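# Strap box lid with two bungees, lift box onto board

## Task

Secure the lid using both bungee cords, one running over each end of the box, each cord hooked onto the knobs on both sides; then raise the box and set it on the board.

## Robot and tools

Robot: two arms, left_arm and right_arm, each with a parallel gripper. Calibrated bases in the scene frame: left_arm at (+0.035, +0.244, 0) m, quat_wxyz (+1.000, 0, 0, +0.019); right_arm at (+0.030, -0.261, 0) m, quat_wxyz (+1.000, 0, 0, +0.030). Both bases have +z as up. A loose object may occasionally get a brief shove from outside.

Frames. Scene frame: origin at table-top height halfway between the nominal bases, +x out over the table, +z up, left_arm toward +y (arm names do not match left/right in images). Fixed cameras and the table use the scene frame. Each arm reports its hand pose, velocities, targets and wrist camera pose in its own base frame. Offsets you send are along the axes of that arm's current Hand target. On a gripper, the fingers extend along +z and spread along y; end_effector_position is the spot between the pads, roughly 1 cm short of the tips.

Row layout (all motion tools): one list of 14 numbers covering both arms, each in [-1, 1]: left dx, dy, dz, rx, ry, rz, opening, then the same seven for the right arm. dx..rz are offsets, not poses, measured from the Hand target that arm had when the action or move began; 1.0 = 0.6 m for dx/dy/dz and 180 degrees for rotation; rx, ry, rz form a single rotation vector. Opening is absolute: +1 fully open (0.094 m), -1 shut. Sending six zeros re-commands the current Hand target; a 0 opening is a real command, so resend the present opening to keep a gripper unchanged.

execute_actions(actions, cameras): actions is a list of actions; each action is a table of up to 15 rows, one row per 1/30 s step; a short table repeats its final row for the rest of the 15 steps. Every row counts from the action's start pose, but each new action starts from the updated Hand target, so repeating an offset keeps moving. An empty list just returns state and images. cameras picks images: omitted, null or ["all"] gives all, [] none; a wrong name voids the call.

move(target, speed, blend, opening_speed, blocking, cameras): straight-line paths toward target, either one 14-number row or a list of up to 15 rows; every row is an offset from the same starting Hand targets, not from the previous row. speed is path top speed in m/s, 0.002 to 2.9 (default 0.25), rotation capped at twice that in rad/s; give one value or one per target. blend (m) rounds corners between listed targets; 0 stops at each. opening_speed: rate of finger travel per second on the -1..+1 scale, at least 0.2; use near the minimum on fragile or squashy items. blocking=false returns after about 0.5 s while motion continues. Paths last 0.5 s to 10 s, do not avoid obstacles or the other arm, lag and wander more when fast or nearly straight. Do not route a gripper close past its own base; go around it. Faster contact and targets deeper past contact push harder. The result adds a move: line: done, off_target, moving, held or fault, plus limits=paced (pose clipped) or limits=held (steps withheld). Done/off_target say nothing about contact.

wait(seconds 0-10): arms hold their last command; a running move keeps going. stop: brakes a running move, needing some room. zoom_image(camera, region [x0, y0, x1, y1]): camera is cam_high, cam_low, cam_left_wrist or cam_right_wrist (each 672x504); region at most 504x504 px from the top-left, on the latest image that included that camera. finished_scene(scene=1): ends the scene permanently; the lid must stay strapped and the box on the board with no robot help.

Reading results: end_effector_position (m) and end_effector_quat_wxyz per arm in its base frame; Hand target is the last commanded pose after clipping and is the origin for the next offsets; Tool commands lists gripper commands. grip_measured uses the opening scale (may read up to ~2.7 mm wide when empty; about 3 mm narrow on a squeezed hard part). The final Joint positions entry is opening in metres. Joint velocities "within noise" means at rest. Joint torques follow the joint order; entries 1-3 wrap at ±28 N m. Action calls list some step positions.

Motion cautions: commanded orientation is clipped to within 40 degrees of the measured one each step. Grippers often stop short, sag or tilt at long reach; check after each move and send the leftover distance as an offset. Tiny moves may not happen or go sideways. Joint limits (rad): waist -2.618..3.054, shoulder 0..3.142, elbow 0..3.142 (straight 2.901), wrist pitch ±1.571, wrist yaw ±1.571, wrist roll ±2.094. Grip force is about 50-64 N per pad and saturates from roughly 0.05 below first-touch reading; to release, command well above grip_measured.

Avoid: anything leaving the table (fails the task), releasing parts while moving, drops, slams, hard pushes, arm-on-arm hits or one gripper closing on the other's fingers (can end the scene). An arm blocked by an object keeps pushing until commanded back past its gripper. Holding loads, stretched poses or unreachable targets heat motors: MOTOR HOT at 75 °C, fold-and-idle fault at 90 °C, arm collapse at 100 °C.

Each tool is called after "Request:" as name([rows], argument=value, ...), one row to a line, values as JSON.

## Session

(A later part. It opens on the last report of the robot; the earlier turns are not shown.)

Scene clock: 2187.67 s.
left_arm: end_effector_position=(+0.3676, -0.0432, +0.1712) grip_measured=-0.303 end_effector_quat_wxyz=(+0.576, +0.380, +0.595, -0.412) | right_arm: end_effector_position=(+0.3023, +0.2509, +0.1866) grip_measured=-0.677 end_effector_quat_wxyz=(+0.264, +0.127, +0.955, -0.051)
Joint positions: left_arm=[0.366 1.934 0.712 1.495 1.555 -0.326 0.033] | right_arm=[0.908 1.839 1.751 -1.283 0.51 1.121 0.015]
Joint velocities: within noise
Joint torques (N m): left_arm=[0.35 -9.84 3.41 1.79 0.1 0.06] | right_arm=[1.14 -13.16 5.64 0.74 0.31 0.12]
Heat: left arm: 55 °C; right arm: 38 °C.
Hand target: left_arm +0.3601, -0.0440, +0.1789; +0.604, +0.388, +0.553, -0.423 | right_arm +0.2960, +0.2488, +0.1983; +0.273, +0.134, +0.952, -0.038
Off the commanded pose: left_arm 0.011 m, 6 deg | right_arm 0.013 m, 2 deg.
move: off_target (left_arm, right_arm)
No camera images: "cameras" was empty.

Request:
move(target=[0,0,0,0,0,0,-0.3,-0.0442,0,-0.0707,0,0,0,-1], speed=0.06, cameras=["cam_low"])

Request:
zoom_image(camera="cam_low", region=[190, 210, 410, 330])

Scene clock: 2191.60 s.
left_arm: end_effector_position=(+0.3676, -0.0432, +0.1712) grip_measured=-0.303 end_effector_quat_wxyz=(+0.576, +0.380, +0.595, -0.412) | right_arm: end_effector_position=(+0.2835, +0.2425, +0.2202) grip_measured=-0.678 end_effector_quat_wxyz=(+0.226, +0.120, +0.964, -0.065)
Joint positions: left_arm=[0.366 1.934 0.712 1.495 1.555 -0.326 0.033] | right_arm=[0.913 1.867 1.951 -1.527 0.459 1.13 0.015]
Joint velocities: within noise
Joint torques (N m): left_arm=[0.36 -9.87 3.4 1.79 0.1 0.06] | right_arm=[0.81 -10.4 12.19 0.8 0.74 0.09]
Heat: left arm: 55 °C; right arm: 38 °C.
Hand target: left_arm +0.3601, -0.0440, +0.1789; +0.604, +0.388, +0.553, -0.423 | right_arm +0.2960, +0.2488, +0.2483; +0.273, +0.134, +0.952, -0.038
Off the commanded pose: left_arm 0.011 m, 6 deg | right_arm 0.031 m, 7 deg.
move: off_target (left_arm, right_arm)
Images, in order (width x height): cam_low 672x504.

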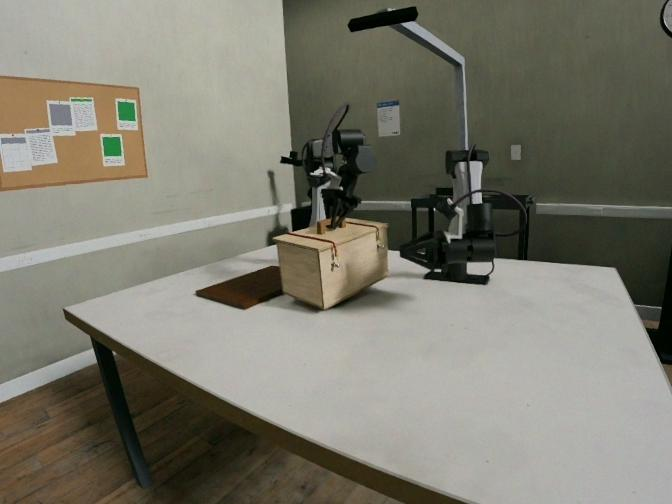

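Scaled by 2.291.

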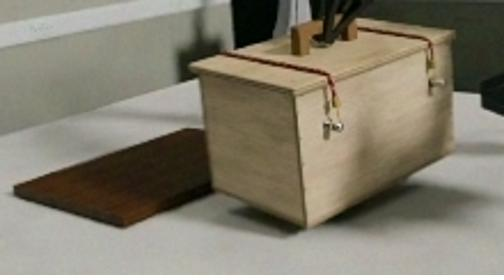

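Request:
move([
  [0,0,0,0,0,0,-0.3,-0.0133,0,-0.0212,0,-0.0222,0,-1],
  [0,0,0,0,0,0,-0.3,-0.0652,-0.4238,0.0138,-0.0308,-0.0056,-0.0482,-1],
], speed=0.12, blend=0.01, cameras=["cam_low", "cam_high", "cam_right_wrist"])

Scene clock: 2203.00 s.
left_arm: end_effector_position=(+0.3676, -0.0432, +0.1712) grip_measured=-0.303 end_effector_quat_wxyz=(+0.576, +0.380, +0.595, -0.412) | right_arm: end_effector_position=(+0.2427, -0.0057, +0.2367) grip_measured=-0.679 end_effector_quat_wxyz=(+0.207, +0.048, +0.977, -0.022)
Joint positions: left_arm=[0.366 1.934 0.712 1.495 1.555 -0.326 0.033] | right_arm=[0.028 1.162 1.355 -1.351 0.073 0.111 0.015]
Joint velocities: within noise
Joint torques (N m): left_arm=[0.36 -9.85 3.38 1.79 0.1 0.06] | right_arm=[-0.42 -7.05 7.94 2.34 -0.08 -0.2]
Heat: left arm: 55 °C; right arm: 41 °C.
Hand target: left_arm +0.3601, -0.0440, +0.1789; +0.604, +0.388, +0.553, -0.423 | right_arm +0.2621, -0.0061, +0.2618; +0.284, +0.048, +0.958, -0.014
Off the commanded pose: left_arm 0.011 m, 6 deg | right_arm 0.032 m, 9 deg.
move: off_target (left_arm, right_arm)
Images, in order (width x height): cam_high 672x504, cam_low 672x504, cam_right_wrist 672x504.

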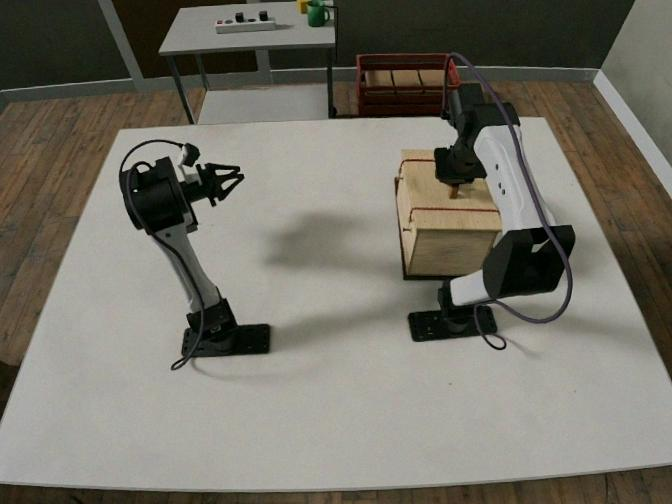

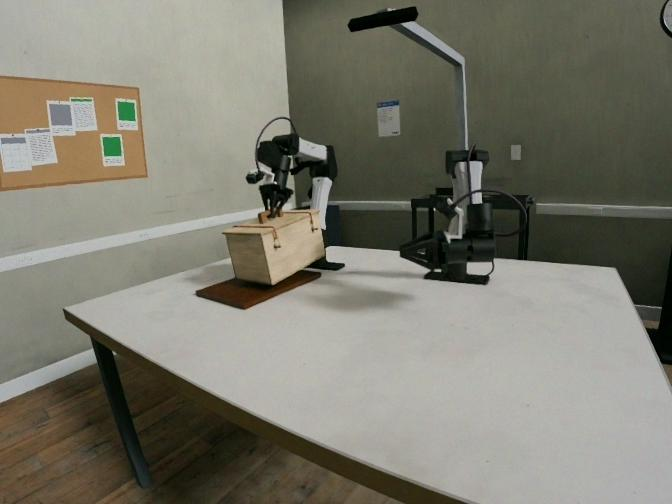

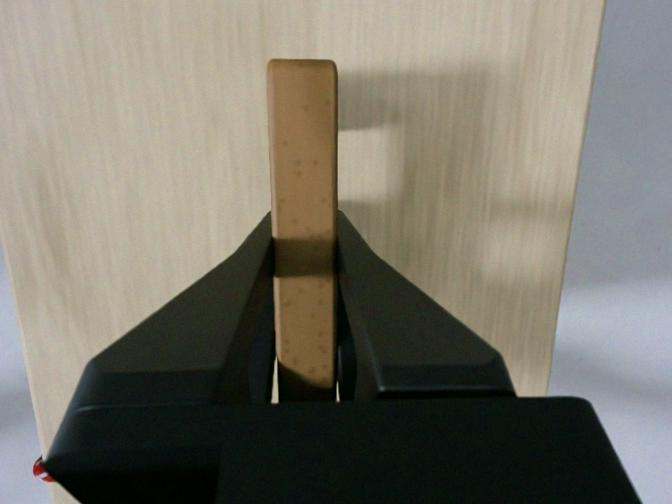

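Request:
zoom_image(camera="cam_high", region=[380, 130, 530, 300])

Request:
zoom_image(camera="cam_low", region=[185, 190, 345, 315])

Scaled by 2.965.

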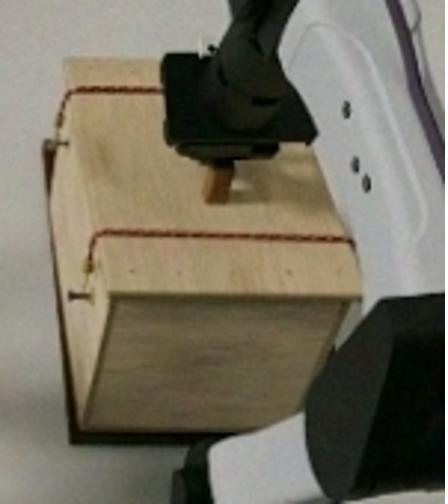

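Scaled by 3.150.

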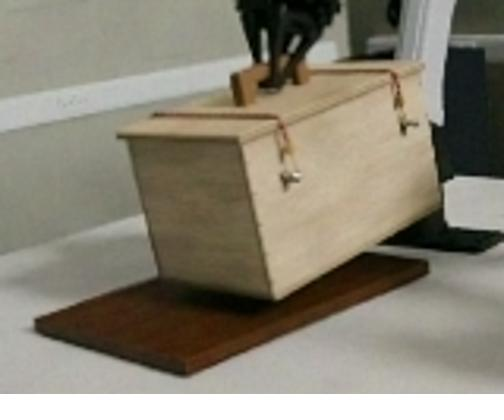

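Request:
move(target=[0,0,0,0,0,0,-0.3,-0.0188,-0.0237,0.0122,0,-0.0444,0,-1], speed=0.08, cameras=["cam_low", "cam_high"])

Request:
zoom_image(camera="cam_high", region=[380, 130, 530, 300])

Request:
zoom_image(camera="cam_low", region=[185, 190, 345, 315])

Scene clock: 2212.27 s.
left_arm: end_effector_position=(+0.3676, -0.0432, +0.1712) grip_measured=-0.303 end_effector_quat_wxyz=(+0.576, +0.380, +0.595, -0.412) | right_arm: end_effector_position=(+0.2460, -0.0202, +0.2284) grip_measured=-0.679 end_effector_quat_wxyz=(+0.254, +0.049, +0.966, -0.021)
Joint positions: left_arm=[0.366 1.934 0.712 1.495 1.555 -0.325 0.033] | right_arm=[-0.056 1.07 1.225 -1.212 0.038 0.036 0.015]
Joint velocities: within noise
Joint torques (N m): left_arm=[0.34 -9.87 3.38 1.79 0.1 0.07] | right_arm=[-0.34 -6.57 8.25 2.89 -0.15 -0.21]
Heat: left arm: 55 °C; right arm: 42 °C.
Hand target: left_arm +0.3601, -0.0440, +0.1789; +0.604, +0.388, +0.553, -0.423 | right_arm +0.2739, -0.0215, +0.2618; +0.350, +0.047, +0.936, -0.017
Off the commanded pose: left_arm 0.011 m, 6 deg | right_arm 0.044 m, 11 deg.
move: off_target (left_arm, right_arm)
Images, in order (width x height): cam_high 672x504, cam_low 672x504.

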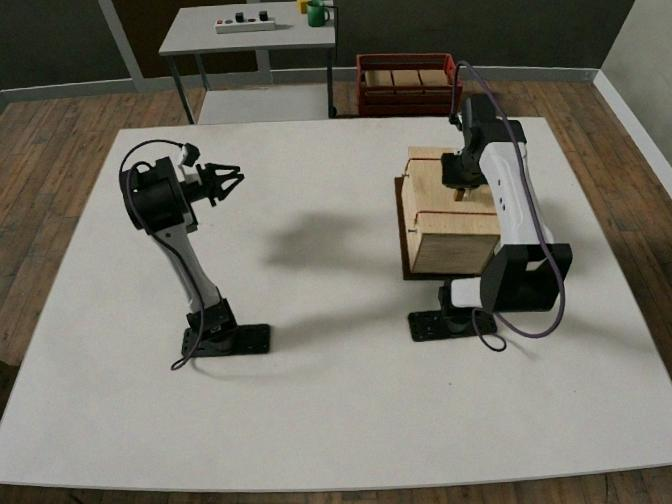

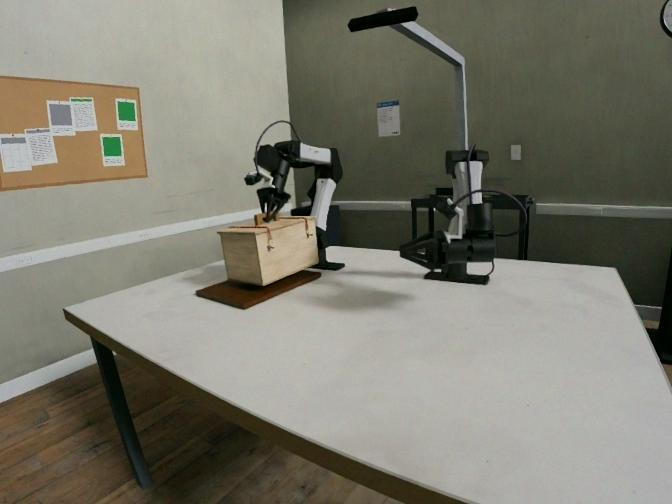

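Scaled by 2.965.

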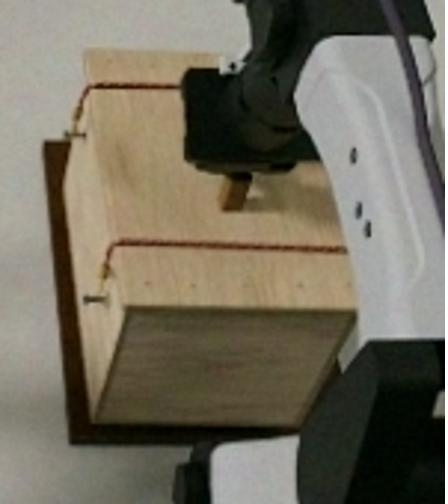

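Scaled by 3.150.

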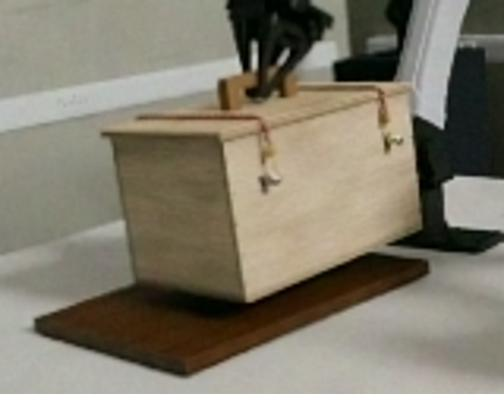

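Request:
move(target=[0,0,0,0,0,0,-0.3,-0.0078,-0.0179,0.0244,0,0,0,-1], speed=0.06, cameras=["cam_low"])

Request:
zoom_image(camera="cam_low", region=[185, 190, 345, 315])

Scene clock: 2221.93 s.
left_arm: end_effector_position=(+0.3676, -0.0432, +0.1712) grip_measured=-0.303 end_effector_quat_wxyz=(+0.576, +0.380, +0.595, -0.412) | right_arm: end_effector_position=(+0.2518, -0.0307, +0.2262) grip_measured=-0.679 end_effector_quat_wxyz=(+0.267, +0.051, +0.962, -0.018)
Joint positions: left_arm=[0.366 1.934 0.712 1.495 1.555 -0.325 0.033] | right_arm=[-0.121 1.066 1.201 -1.164 0 -0.014 0.015]
Joint velocities: within noise
Joint torques (N m): left_arm=[0.35 -9.85 3.4 1.79 0.09 0.06] | right_arm=[-0.34 -3.11 8.76 3.04 -0.23 -0.17]
Heat: left arm: 56 °C; right arm: 42 °C.
Hand target: left_arm +0.3601, -0.0440, +0.1789; +0.604, +0.388, +0.553, -0.423 | right_arm +0.2860, -0.0335, +0.2537; +0.350, +0.047, +0.936, -0.017
Off the commanded pose: left_arm 0.011 m, 6 deg | right_arm 0.044 m, 10 deg.
move: off_target (left_arm, right_arm)
Images, in order (width x height): cam_low 672x504.

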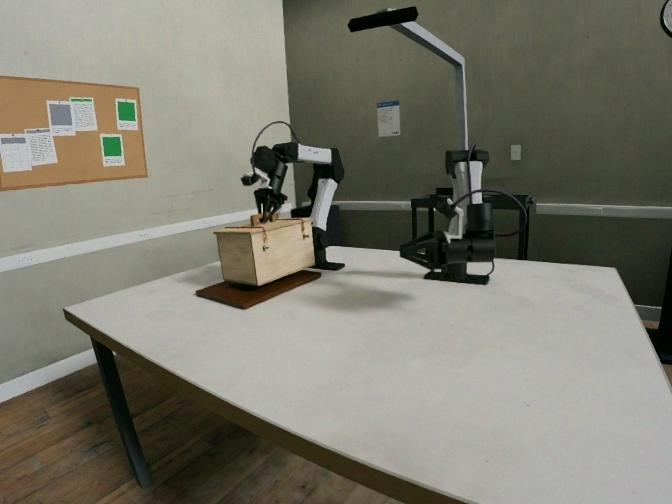

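Scaled by 3.150.

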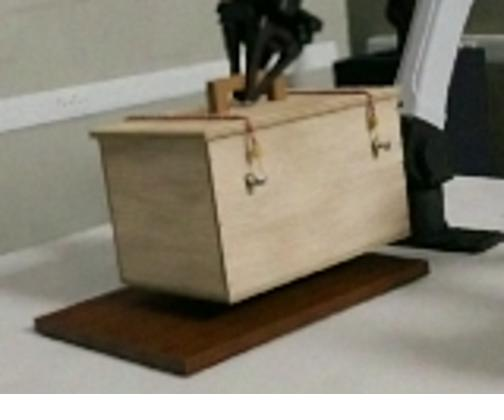

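Request:
move(target=[0,0,0,0,0,0,-0.3,0.0203,0.0005,0.0309,0,0,0,-1], speed=0.04, cameras=["cam_low"])

Request:
zoom_image(camera="cam_low", region=[185, 190, 345, 315])

Scene clock: 2224.80 s.
left_arm: end_effector_position=(+0.3676, -0.0432, +0.1712) grip_measured=-0.303 end_effector_quat_wxyz=(+0.576, +0.380, +0.595, -0.412) | right_arm: end_effector_position=(+0.2596, -0.0314, +0.2046) grip_measured=-0.679 end_effector_quat_wxyz=(+0.268, +0.050, +0.962, -0.018)
Joint positions: left_arm=[0.366 1.934 0.712 1.495 1.555 -0.325 0.033] | right_arm=[-0.121 1.066 1.109 -1.071 -0.001 -0.016 0.015]
Joint velocities: within noise
Joint torques (N m): left_arm=[0.35 -9.84 3.4 1.79 0.1 0.06] | right_arm=[-0.16 -4.9 8.03 2.94 -0.21 -0.1]
Heat: left arm: 56 °C; right arm: 42 °C.
Hand target: left_arm +0.3601, -0.0440, +0.1789; +0.604, +0.388, +0.553, -0.423 | right_arm +0.2890, -0.0335, +0.2318; +0.350, +0.047, +0.936, -0.017
Off the commanded pose: left_arm 0.011 m, 6 deg | right_arm 0.040 m, 10 deg.
move: off_target (left_arm, right_arm)
Images, in order (width x height): cam_low 672x504.

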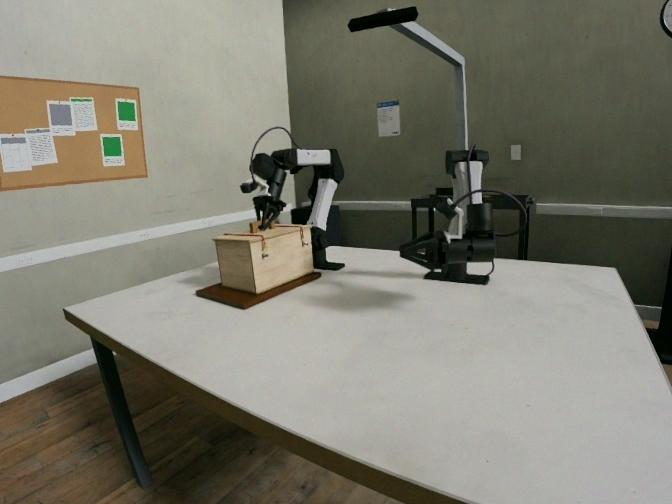

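Scaled by 3.150.

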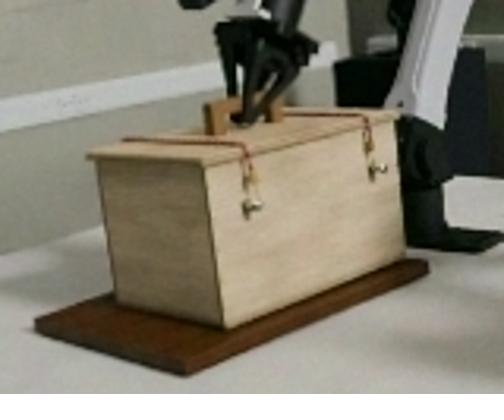

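Request:
zoom_image(camera="cam_low", region=[190, 260, 330, 314])

Request:
wait(seconds=0.1, cameras=["cam_high"])

Request:
zoom_image(camera="cam_high", region=[390, 140, 520, 290])

Scaled by 3.600.

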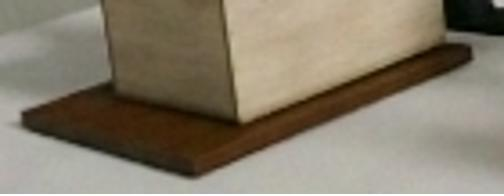

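Scene clock: 2229.23 s.
left_arm: end_effector_position=(+0.3676, -0.0432, +0.1712) grip_measured=-0.303 end_effector_quat_wxyz=(+0.576, +0.380, +0.595, -0.412) | right_arm: end_effector_position=(+0.2596, -0.0314, +0.2046) grip_measured=-0.679 end_effector_quat_wxyz=(+0.268, +0.050, +0.962, -0.018)
Joint positions: left_arm=[0.366 1.934 0.712 1.495 1.555 -0.325 0.033] | right_arm=[-0.121 1.066 1.109 -1.071 -0.001 -0.016 0.015]
Joint velocities: within noise
Joint torques (N m): left_arm=[0.36 -9.85 3.38 1.79 0.1 0.06] | right_arm=[-0.16 -4.9 8.05 2.93 -0.2 -0.1]
Heat: left arm: 56 °C; right arm: 42 °C.
Hand target: left_arm +0.3601, -0.0440, +0.1789; +0.604, +0.388, +0.553, -0.423 | right_arm +0.2890, -0.0335, +0.2318; +0.350, +0.047, +0.936, -0.017
Tool commands: left_gripper/opening=-0.3 right_gripper/opening=-1.0
Off the commanded pose: left_arm 0.011 m, 6 deg | right_arm 0.040 m, 10 deg.
wait: 0.10 s; at rest from the start
Images, in order (width x height): cam_high 672x504.

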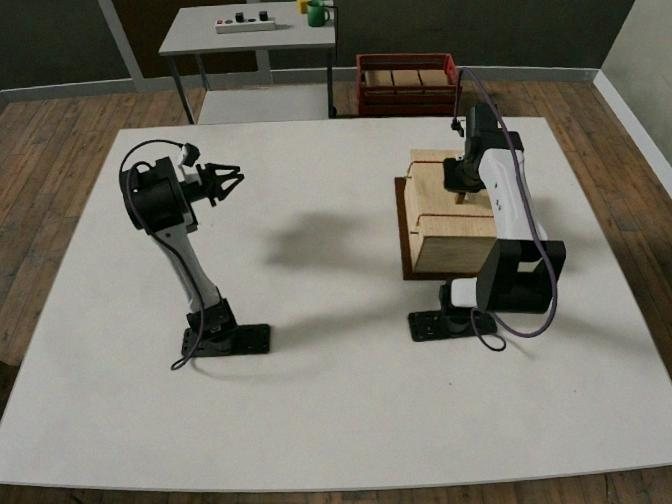

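Scaled by 3.360.

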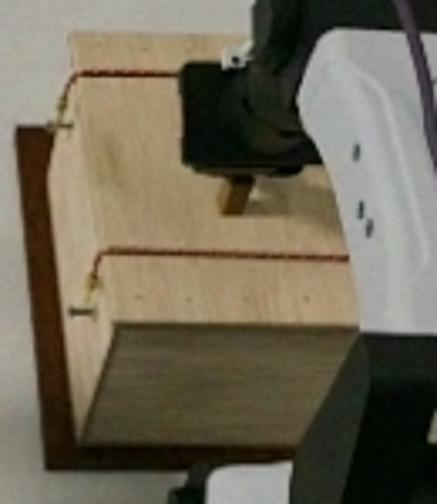

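Request:
move(target=[0,0,0,0,0,0,-0.3,-0.0407,0,0.0221,0,0,0,-1], speed=0.06, cameras=["cam_low"])

Request:
zoom_image(camera="cam_low", region=[185, 190, 345, 315])

Scene clock: 2234.27 s.
left_arm: end_effector_position=(+0.3676, -0.0432, +0.1712) grip_measured=-0.303 end_effector_quat_wxyz=(+0.576, +0.380, +0.595, -0.412) | right_arm: end_effector_position=(+0.2792, -0.0350, +0.2027) grip_measured=-0.679 end_effector_quat_wxyz=(+0.270, +0.050, +0.961, -0.022)
Joint positions: left_arm=[0.366 1.934 0.712 1.495 1.555 -0.325 0.033] | right_arm=[-0.121 1.134 1.133 -1.023 0.006 -0.019 0.015]
Joint velocities: within noise
Joint torques (N m): left_arm=[0.36 -9.85 3.38 1.79 0.09 0.06] | right_arm=[0.01 -2.58 12.14 2.77 -0.27 -0.06]
Heat: left arm: 56 °C; right arm: 42 °C.
Hand target: left_arm +0.3601, -0.0440, +0.1789; +0.604, +0.388, +0.553, -0.423 | right_arm +0.3159, -0.0362, +0.2378; +0.350, +0.047, +0.936, -0.017
Off the commanded pose: left_arm 0.011 m, 6 deg | right_arm 0.051 m, 10 deg.
move: off_target (left_arm, right_arm)
Images, in order (width x height): cam_low 672x504.

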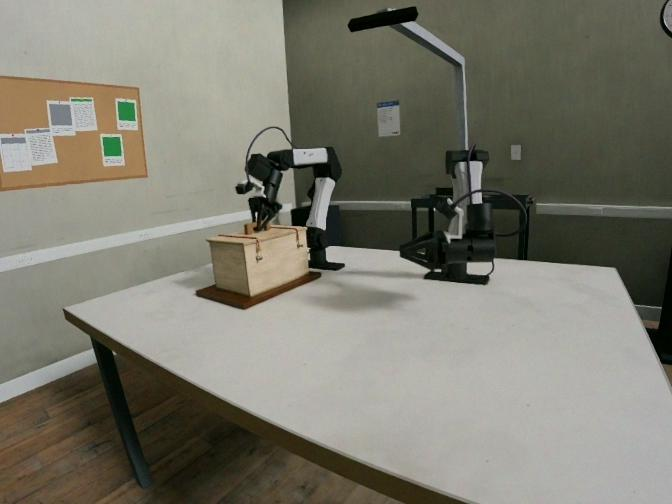

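Scaled by 3.150.

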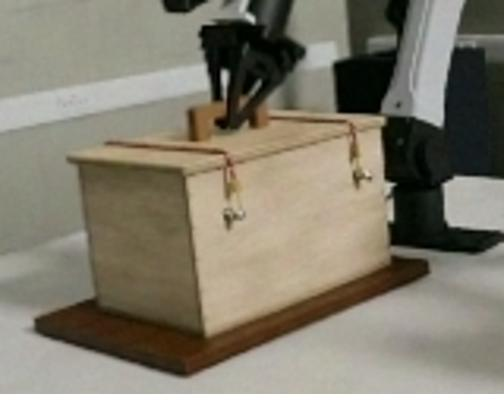

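Request:
move(target=[0,0,0,0,0,0,-0.3,0.0295,-0.0017,0.0117,0,0.0167,0,-1], speed=0.04, cameras=[])

Scene clock: 2238.97 s.
left_arm: end_effector_position=(+0.3676, -0.0432, +0.1712) grip_measured=-0.303 end_effector_quat_wxyz=(+0.576, +0.380, +0.595, -0.412) | right_arm: end_effector_position=(+0.2792, -0.0350, +0.2025) grip_measured=-0.679 end_effector_quat_wxyz=(+0.269, +0.049, +0.962, -0.022)
Joint positions: left_arm=[0.366 1.934 0.712 1.495 1.555 -0.325 0.033] | right_arm=[-0.121 1.134 1.133 -1.023 0.006 -0.02 0.015]
Joint velocities: within noise
Joint torques (N m): left_arm=[0.36 -9.84 3.4 1.78 0.1 0.06] | right_arm=[-0.34 -1.99 9.02 2.64 -0.28 -0.09]
Heat: left arm: 56 °C; right arm: 42 °C.
Hand target: left_arm +0.3601, -0.0440, +0.1789; +0.604, +0.388, +0.553, -0.423 | right_arm +0.3071, -0.0364, +0.2210; +0.325, +0.047, +0.944, -0.016
Off the commanded pose: left_arm 0.011 m, 6 deg | right_arm 0.033 m, 7 deg.
move: off_target (left_arm, right_arm)
No camera images: "cameras" was empty.

Request:
move(target=[0,0,0,0,0,0,-0.3,0.0301,-0.002,0.0061,0,0.0167,0,-1], speed=0.04, cameras=["cam_low"])

Request:
zoom_image(camera="cam_low", region=[185, 190, 345, 315])

Scene clock: 2240.93 s.
left_arm: end_effector_position=(+0.3676, -0.0432, +0.1712) grip_measured=-0.303 end_effector_quat_wxyz=(+0.576, +0.380, +0.595, -0.412) | right_arm: end_effector_position=(+0.2789, -0.0356, +0.2024) grip_measured=-0.679 end_effector_quat_wxyz=(+0.269, +0.050, +0.962, -0.022)
Joint positions: left_arm=[0.366 1.934 0.712 1.495 1.555 -0.325 0.033] | right_arm=[-0.123 1.134 1.133 -1.024 0.006 -0.022 0.015]
Joint velocities: within noise
Joint torques (N m): left_arm=[0.36 -9.85 3.43 1.78 0.09 0.06] | right_arm=[-0.64 -2.4 6.23 2.4 -0.3 -0.11]
Heat: left arm: 56 °C; right arm: 42 °C.
Hand target: left_arm +0.3601, -0.0440, +0.1789; +0.604, +0.388, +0.553, -0.423 | right_arm +0.2951, -0.0364, +0.2070; +0.300, +0.048, +0.953, -0.015
Off the commanded pose: left_arm 0.011 m, 6 deg | right_arm 0.017 m, 4 deg.
move: off_target (left_arm, right_arm)
Images, in order (width x height): cam_low 672x504.

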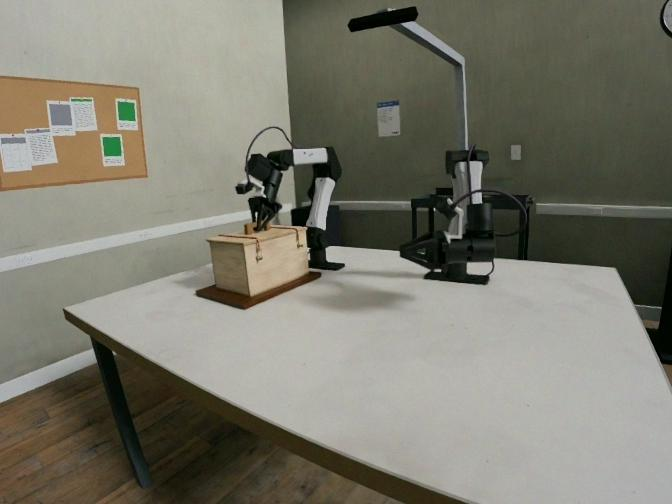

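Scaled by 3.150.

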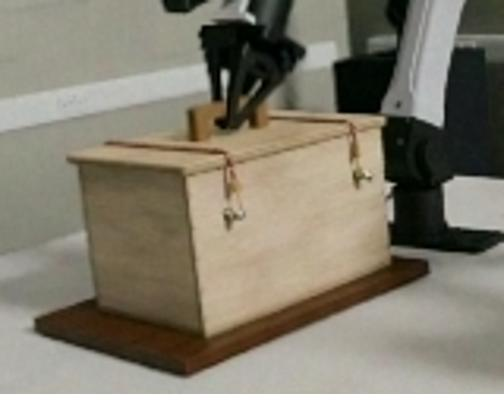

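Request:
move(target=[0,0,0,0,0,0,-0.3,0.0192,-0.0012,-0.0073,0,0.0167,0,-1], speed=0.04, cameras=[])

Scene clock: 2243.30 s.
left_arm: end_effector_position=(+0.3676, -0.0432, +0.1712) grip_measured=-0.303 end_effector_quat_wxyz=(+0.577, +0.380, +0.594, -0.412) | right_arm: end_effector_position=(+0.2782, -0.0355, +0.2019) grip_measured=-0.679 end_effector_quat_wxyz=(+0.267, +0.049, +0.962, -0.021)
Joint positions: left_arm=[0.366 1.934 0.712 1.495 1.555 -0.325 0.033] | right_arm=[-0.127 1.134 1.133 -1.027 0.001 -0.025 0.015]
Joint velocities: within noise
Joint torques (N m): left_arm=[0.34 -9.87 3.4 1.78 0.1 0.05] | right_arm=[-0.77 -2.29 7.49 1.76 -0.26 -0.13]
Heat: left arm: 56 °C; right arm: 42 °C.
Hand target: left_arm +0.3601, -0.0440, +0.1789; +0.604, +0.388, +0.553, -0.423 | right_arm +0.2831, -0.0358, +0.2039; +0.275, +0.048, +0.960, -0.013
Off the commanded pose: left_arm 0.011 m, 6 deg | right_arm 0.005 m, 1 deg.
move: off_target (left_arm)
No camera images: "cameras" was empty.

Request:
move(target=[0,0,0,0,0,0,-0.3,0,0,0,0,0,0,-0.45], speed=0.04, opening_speed=0.4, cameras=["cam_right_wrist"])

Scene clock: 2245.93 s.
left_arm: end_effector_position=(+0.3676, -0.0432, +0.1712) grip_measured=-0.303 end_effector_quat_wxyz=(+0.577, +0.380, +0.594, -0.412) | right_arm: end_effector_position=(+0.2792, -0.0349, +0.2025) grip_measured=-0.453 end_effector_quat_wxyz=(+0.270, +0.050, +0.962, -0.016)
Joint positions: left_arm=[0.366 1.934 0.712 1.495 1.555 -0.325 0.033] | right_arm=[-0.131 1.134 1.133 -1.023 -0.011 -0.025 0.026]
Joint velocities: within noise
Joint torques (N m): left_arm=[0.36 -9.84 3.41 1.78 0.09 0.06] | right_arm=[-0.38 -2.26 7.47 1.72 -0.15 -0.12]
Heat: left arm: 56 °C; right arm: 42 °C.
Hand target: left_arm +0.3601, -0.0440, +0.1789; +0.604, +0.388, +0.553, -0.423 | right_arm +0.2831, -0.0358, +0.2039; +0.275, +0.048, +0.960, -0.013
Off the commanded pose: left_arm 0.011 m, 6 deg | right_arm 0.004 m, 1 deg.
move: off_target (left_arm)
Images, in order (width x height): cam_right_wrist 672x504.

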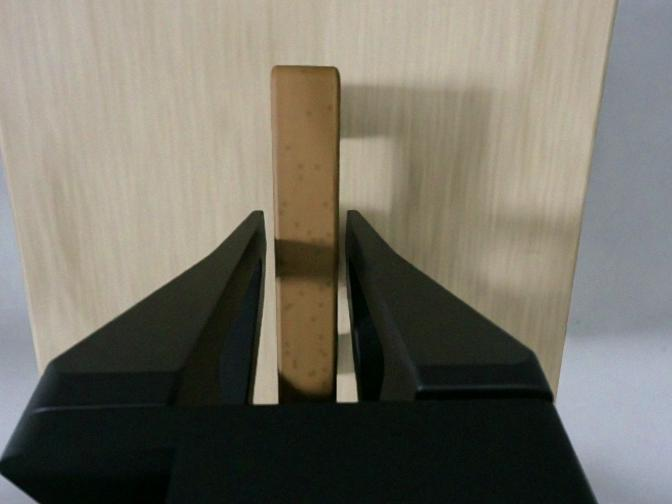

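Request:
move([
  [0,0,0,0,0,0,-0.3,0,0,0,0,0,0,-0.2],
  [0,0,0,0,0,0,-0.3,-0.0883,0,-0.1413,0,0,0,-0.2],
], speed=0.15, opening_speed=1.0, cameras=["cam_right_wrist", "cam_high"])

Request:
zoom_image(camera="cam_high", region=[390, 140, 520, 290])

Scene clock: 2249.87 s.
left_arm: end_effector_position=(+0.3676, -0.0432, +0.1712) grip_measured=-0.303 end_effector_quat_wxyz=(+0.577, +0.380, +0.594, -0.412) | right_arm: end_effector_position=(+0.2810, -0.0350, +0.2980) grip_measured=-0.203 end_effector_quat_wxyz=(+0.270, +0.049, +0.962, -0.015)
Joint positions: left_arm=[0.366 1.934 0.712 1.495 1.555 -0.324 0.033] | right_arm=[-0.131 1.287 1.64 -1.377 -0.012 -0.025 0.037]
Joint velocities: within noise
Joint torques (N m): left_arm=[0.36 -9.85 3.4 1.79 0.09 0.06] | right_arm=[-0.4 -2.43 8.73 1.48 -0.15 -0.13]
Heat: left arm: 56 °C; right arm: 42 °C.
Hand target: left_arm +0.3601, -0.0440, +0.1789; +0.604, +0.388, +0.553, -0.423 | right_arm +0.2832, -0.0359, +0.3038; +0.275, +0.048, +0.960, -0.013
Off the commanded pose: left_arm 0.011 m, 6 deg | right_arm 0.006 m, 1 deg.
move: off_target (left_arm)
Images, in order (width x height): cam_high 672x504, cam_right_wrist 672x504.

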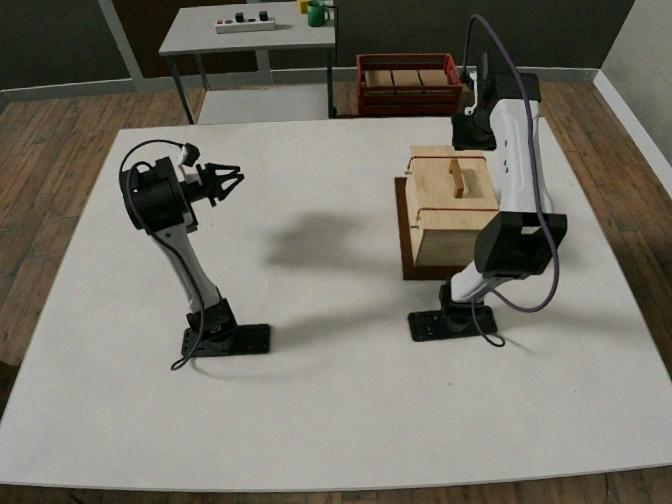

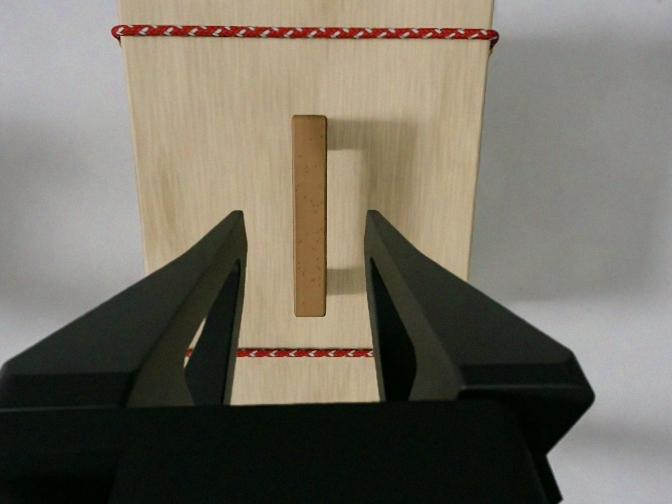

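Scaled by 3.360.

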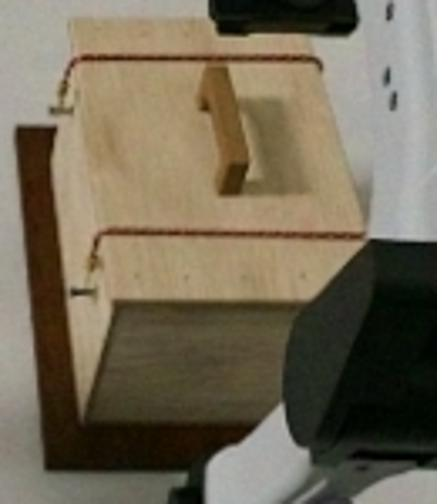

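Request:
move(target=[0,0,0,0,0,0,-0.3,0.104,-0.271,-0.0772,0.0524,-0.0995,0.0601,-0.9], speed=0.25, cameras=["cam_right_wrist", "cam_high"])

Scene clock: 2262.70 s.
left_arm: end_effector_position=(+0.3676, -0.0432, +0.1712) grip_measured=-0.303 end_effector_quat_wxyz=(+0.577, +0.380, +0.594, -0.412) | right_arm: end_effector_position=(+0.1882, -0.1864, +0.3144) grip_measured=-0.897 end_effector_quat_wxyz=(+0.416, +0.161, +0.892, -0.077)
Joint positions: left_arm=[0.366 1.934 0.712 1.495 1.555 -0.324 0.033] | right_arm=[-1.135 1.071 1.4 -1.192 -0.565 -0.566 0.005]
Joint velocities: within noise
Joint torques (N m): left_arm=[0.35 -9.85 3.41 1.78 0.1 0.05] | right_arm=[-0.34 -0.55 5.42 1.87 -0.38 -0.16]
Heat: left arm: 56 °C; right arm: 43 °C.
Hand target: left_arm +0.3602, -0.0440, +0.1789; +0.604, +0.388, +0.553, -0.423 | right_arm +0.1899, -0.1900, +0.3100; +0.416, +0.157, +0.893, -0.073
Off the commanded pose: left_arm 0.011 m, 6 deg | right_arm 0.006 m, 1 deg.
move: off_target (left_arm)
Images, in order (width x height): cam_high 672x504, cam_right_wrist 672x504.

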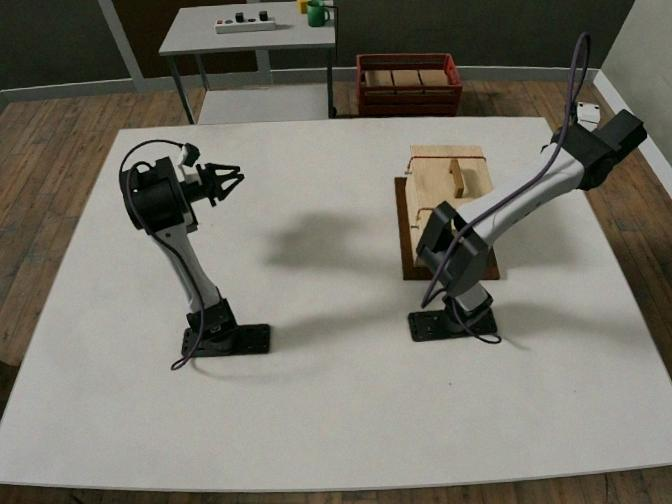

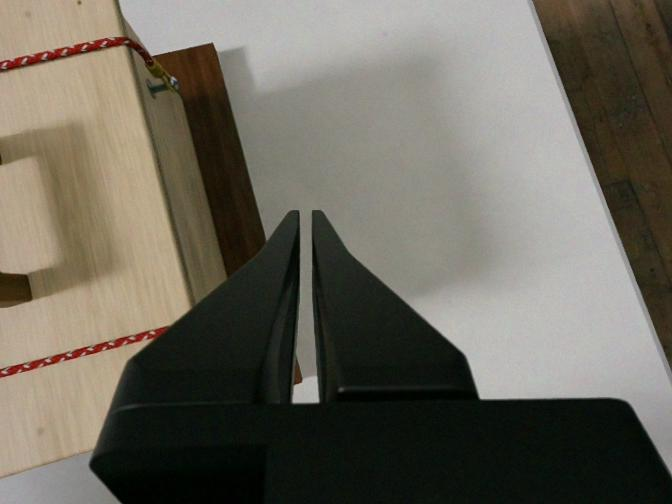

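Request:
zoom_image(camera="cam_right_wrist", region=[90, 0, 290, 200])

Scaled by 2.520.

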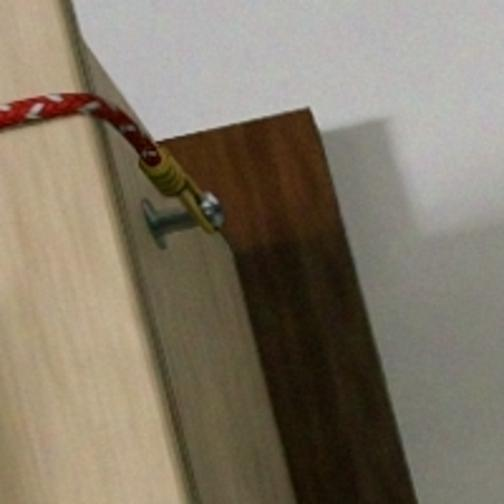

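Request:
move(target=[0,0,0,0,0,0,-0.3,0,0,0,0,0.0833,0,-0.9], speed=0.3, cameras=["cam_right_wrist", "cam_low"])

Request:
zoom_image(camera="cam_right_wrist", region=[150, 100, 300, 250])

Request:
zoom_image(camera="cam_low", region=[190, 215, 330, 314])

Scene clock: 2271.47 s.
left_arm: end_effector_position=(+0.3676, -0.0432, +0.1712) grip_measured=-0.303 end_effector_quat_wxyz=(+0.577, +0.380, +0.594, -0.412) | right_arm: end_effector_position=(+0.1884, -0.1886, +0.3043) grip_measured=-0.897 end_effector_quat_wxyz=(+0.295, +0.170, +0.939, -0.046)
Joint positions: left_arm=[0.366 1.934 0.712 1.495 1.555 -0.324 0.033] | right_arm=[-1.021 1.272 1.644 -1.451 -0.37 -0.569 0.005]
Joint velocities: within noise
Joint torques (N m): left_arm=[0.38 -9.88 3.4 1.78 0.1 0.05] | right_arm=[0.83 -2.07 8.73 1.34 -0.18 -0.07]
Heat: left arm: 56 °C; right arm: 42 °C.
Hand target: left_arm +0.3602, -0.0440, +0.1789; +0.604, +0.388, +0.553, -0.423 | right_arm +0.1899, -0.1900, +0.3100; +0.296, +0.166, +0.939, -0.052
Off the commanded pose: left_arm 0.011 m, 6 deg | right_arm 0.006 m, 1 deg.
move: off_target (left_arm)
Images, in order (width x height): cam_low 672x504, cam_right_wrist 672x504.

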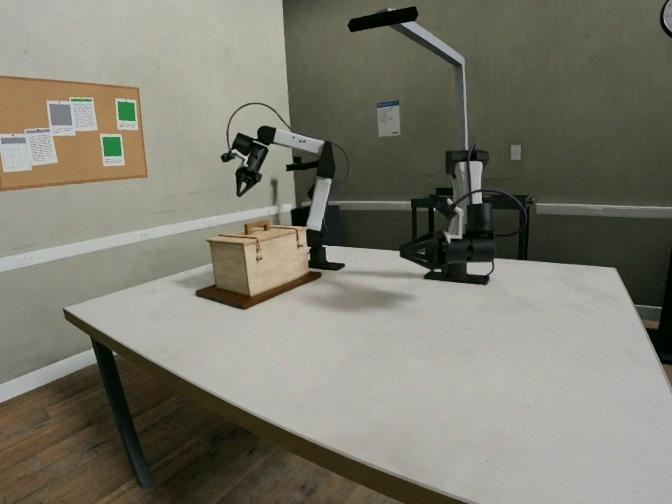

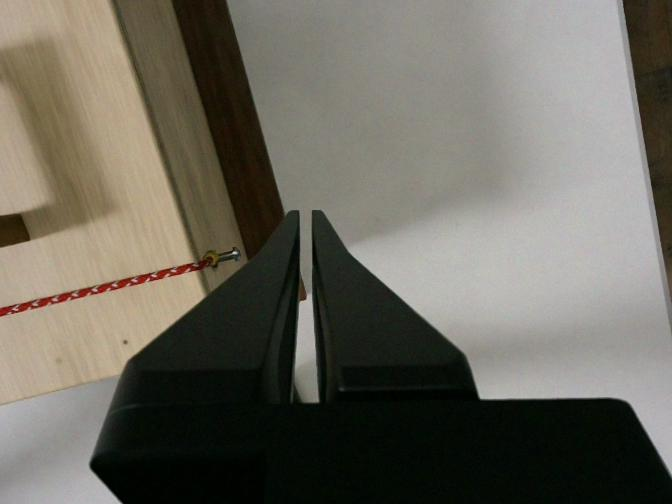

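Scaled by 3.360.

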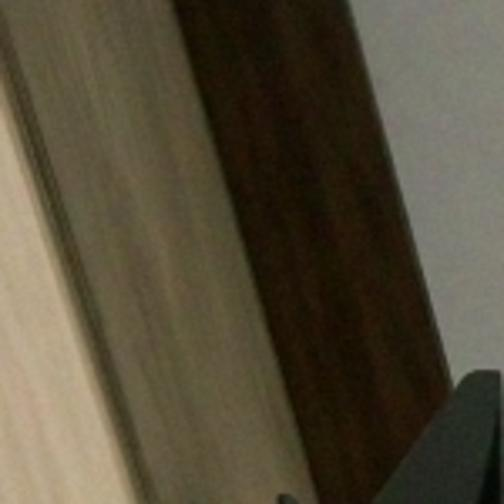

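Scaled by 3.600.

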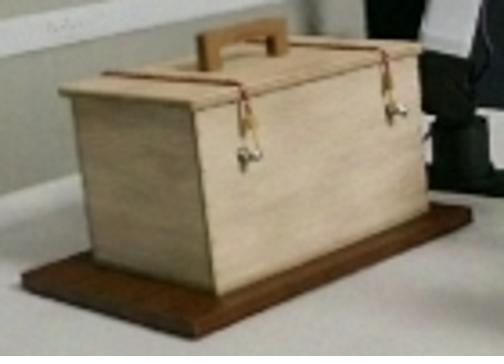

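Request:
zoom_image(camera="cam_right_wrist", region=[190, 230, 250, 280])

Scaled by 8.400.

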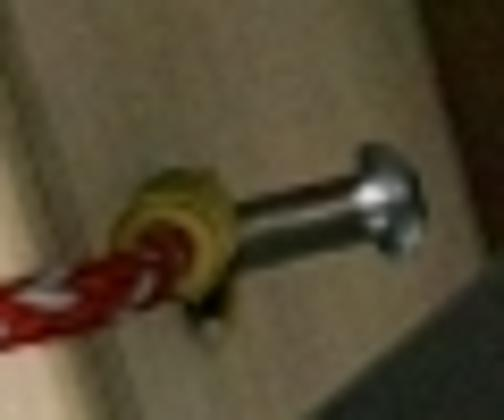

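Request:
finished_scene()

The scene is finished: the task was done.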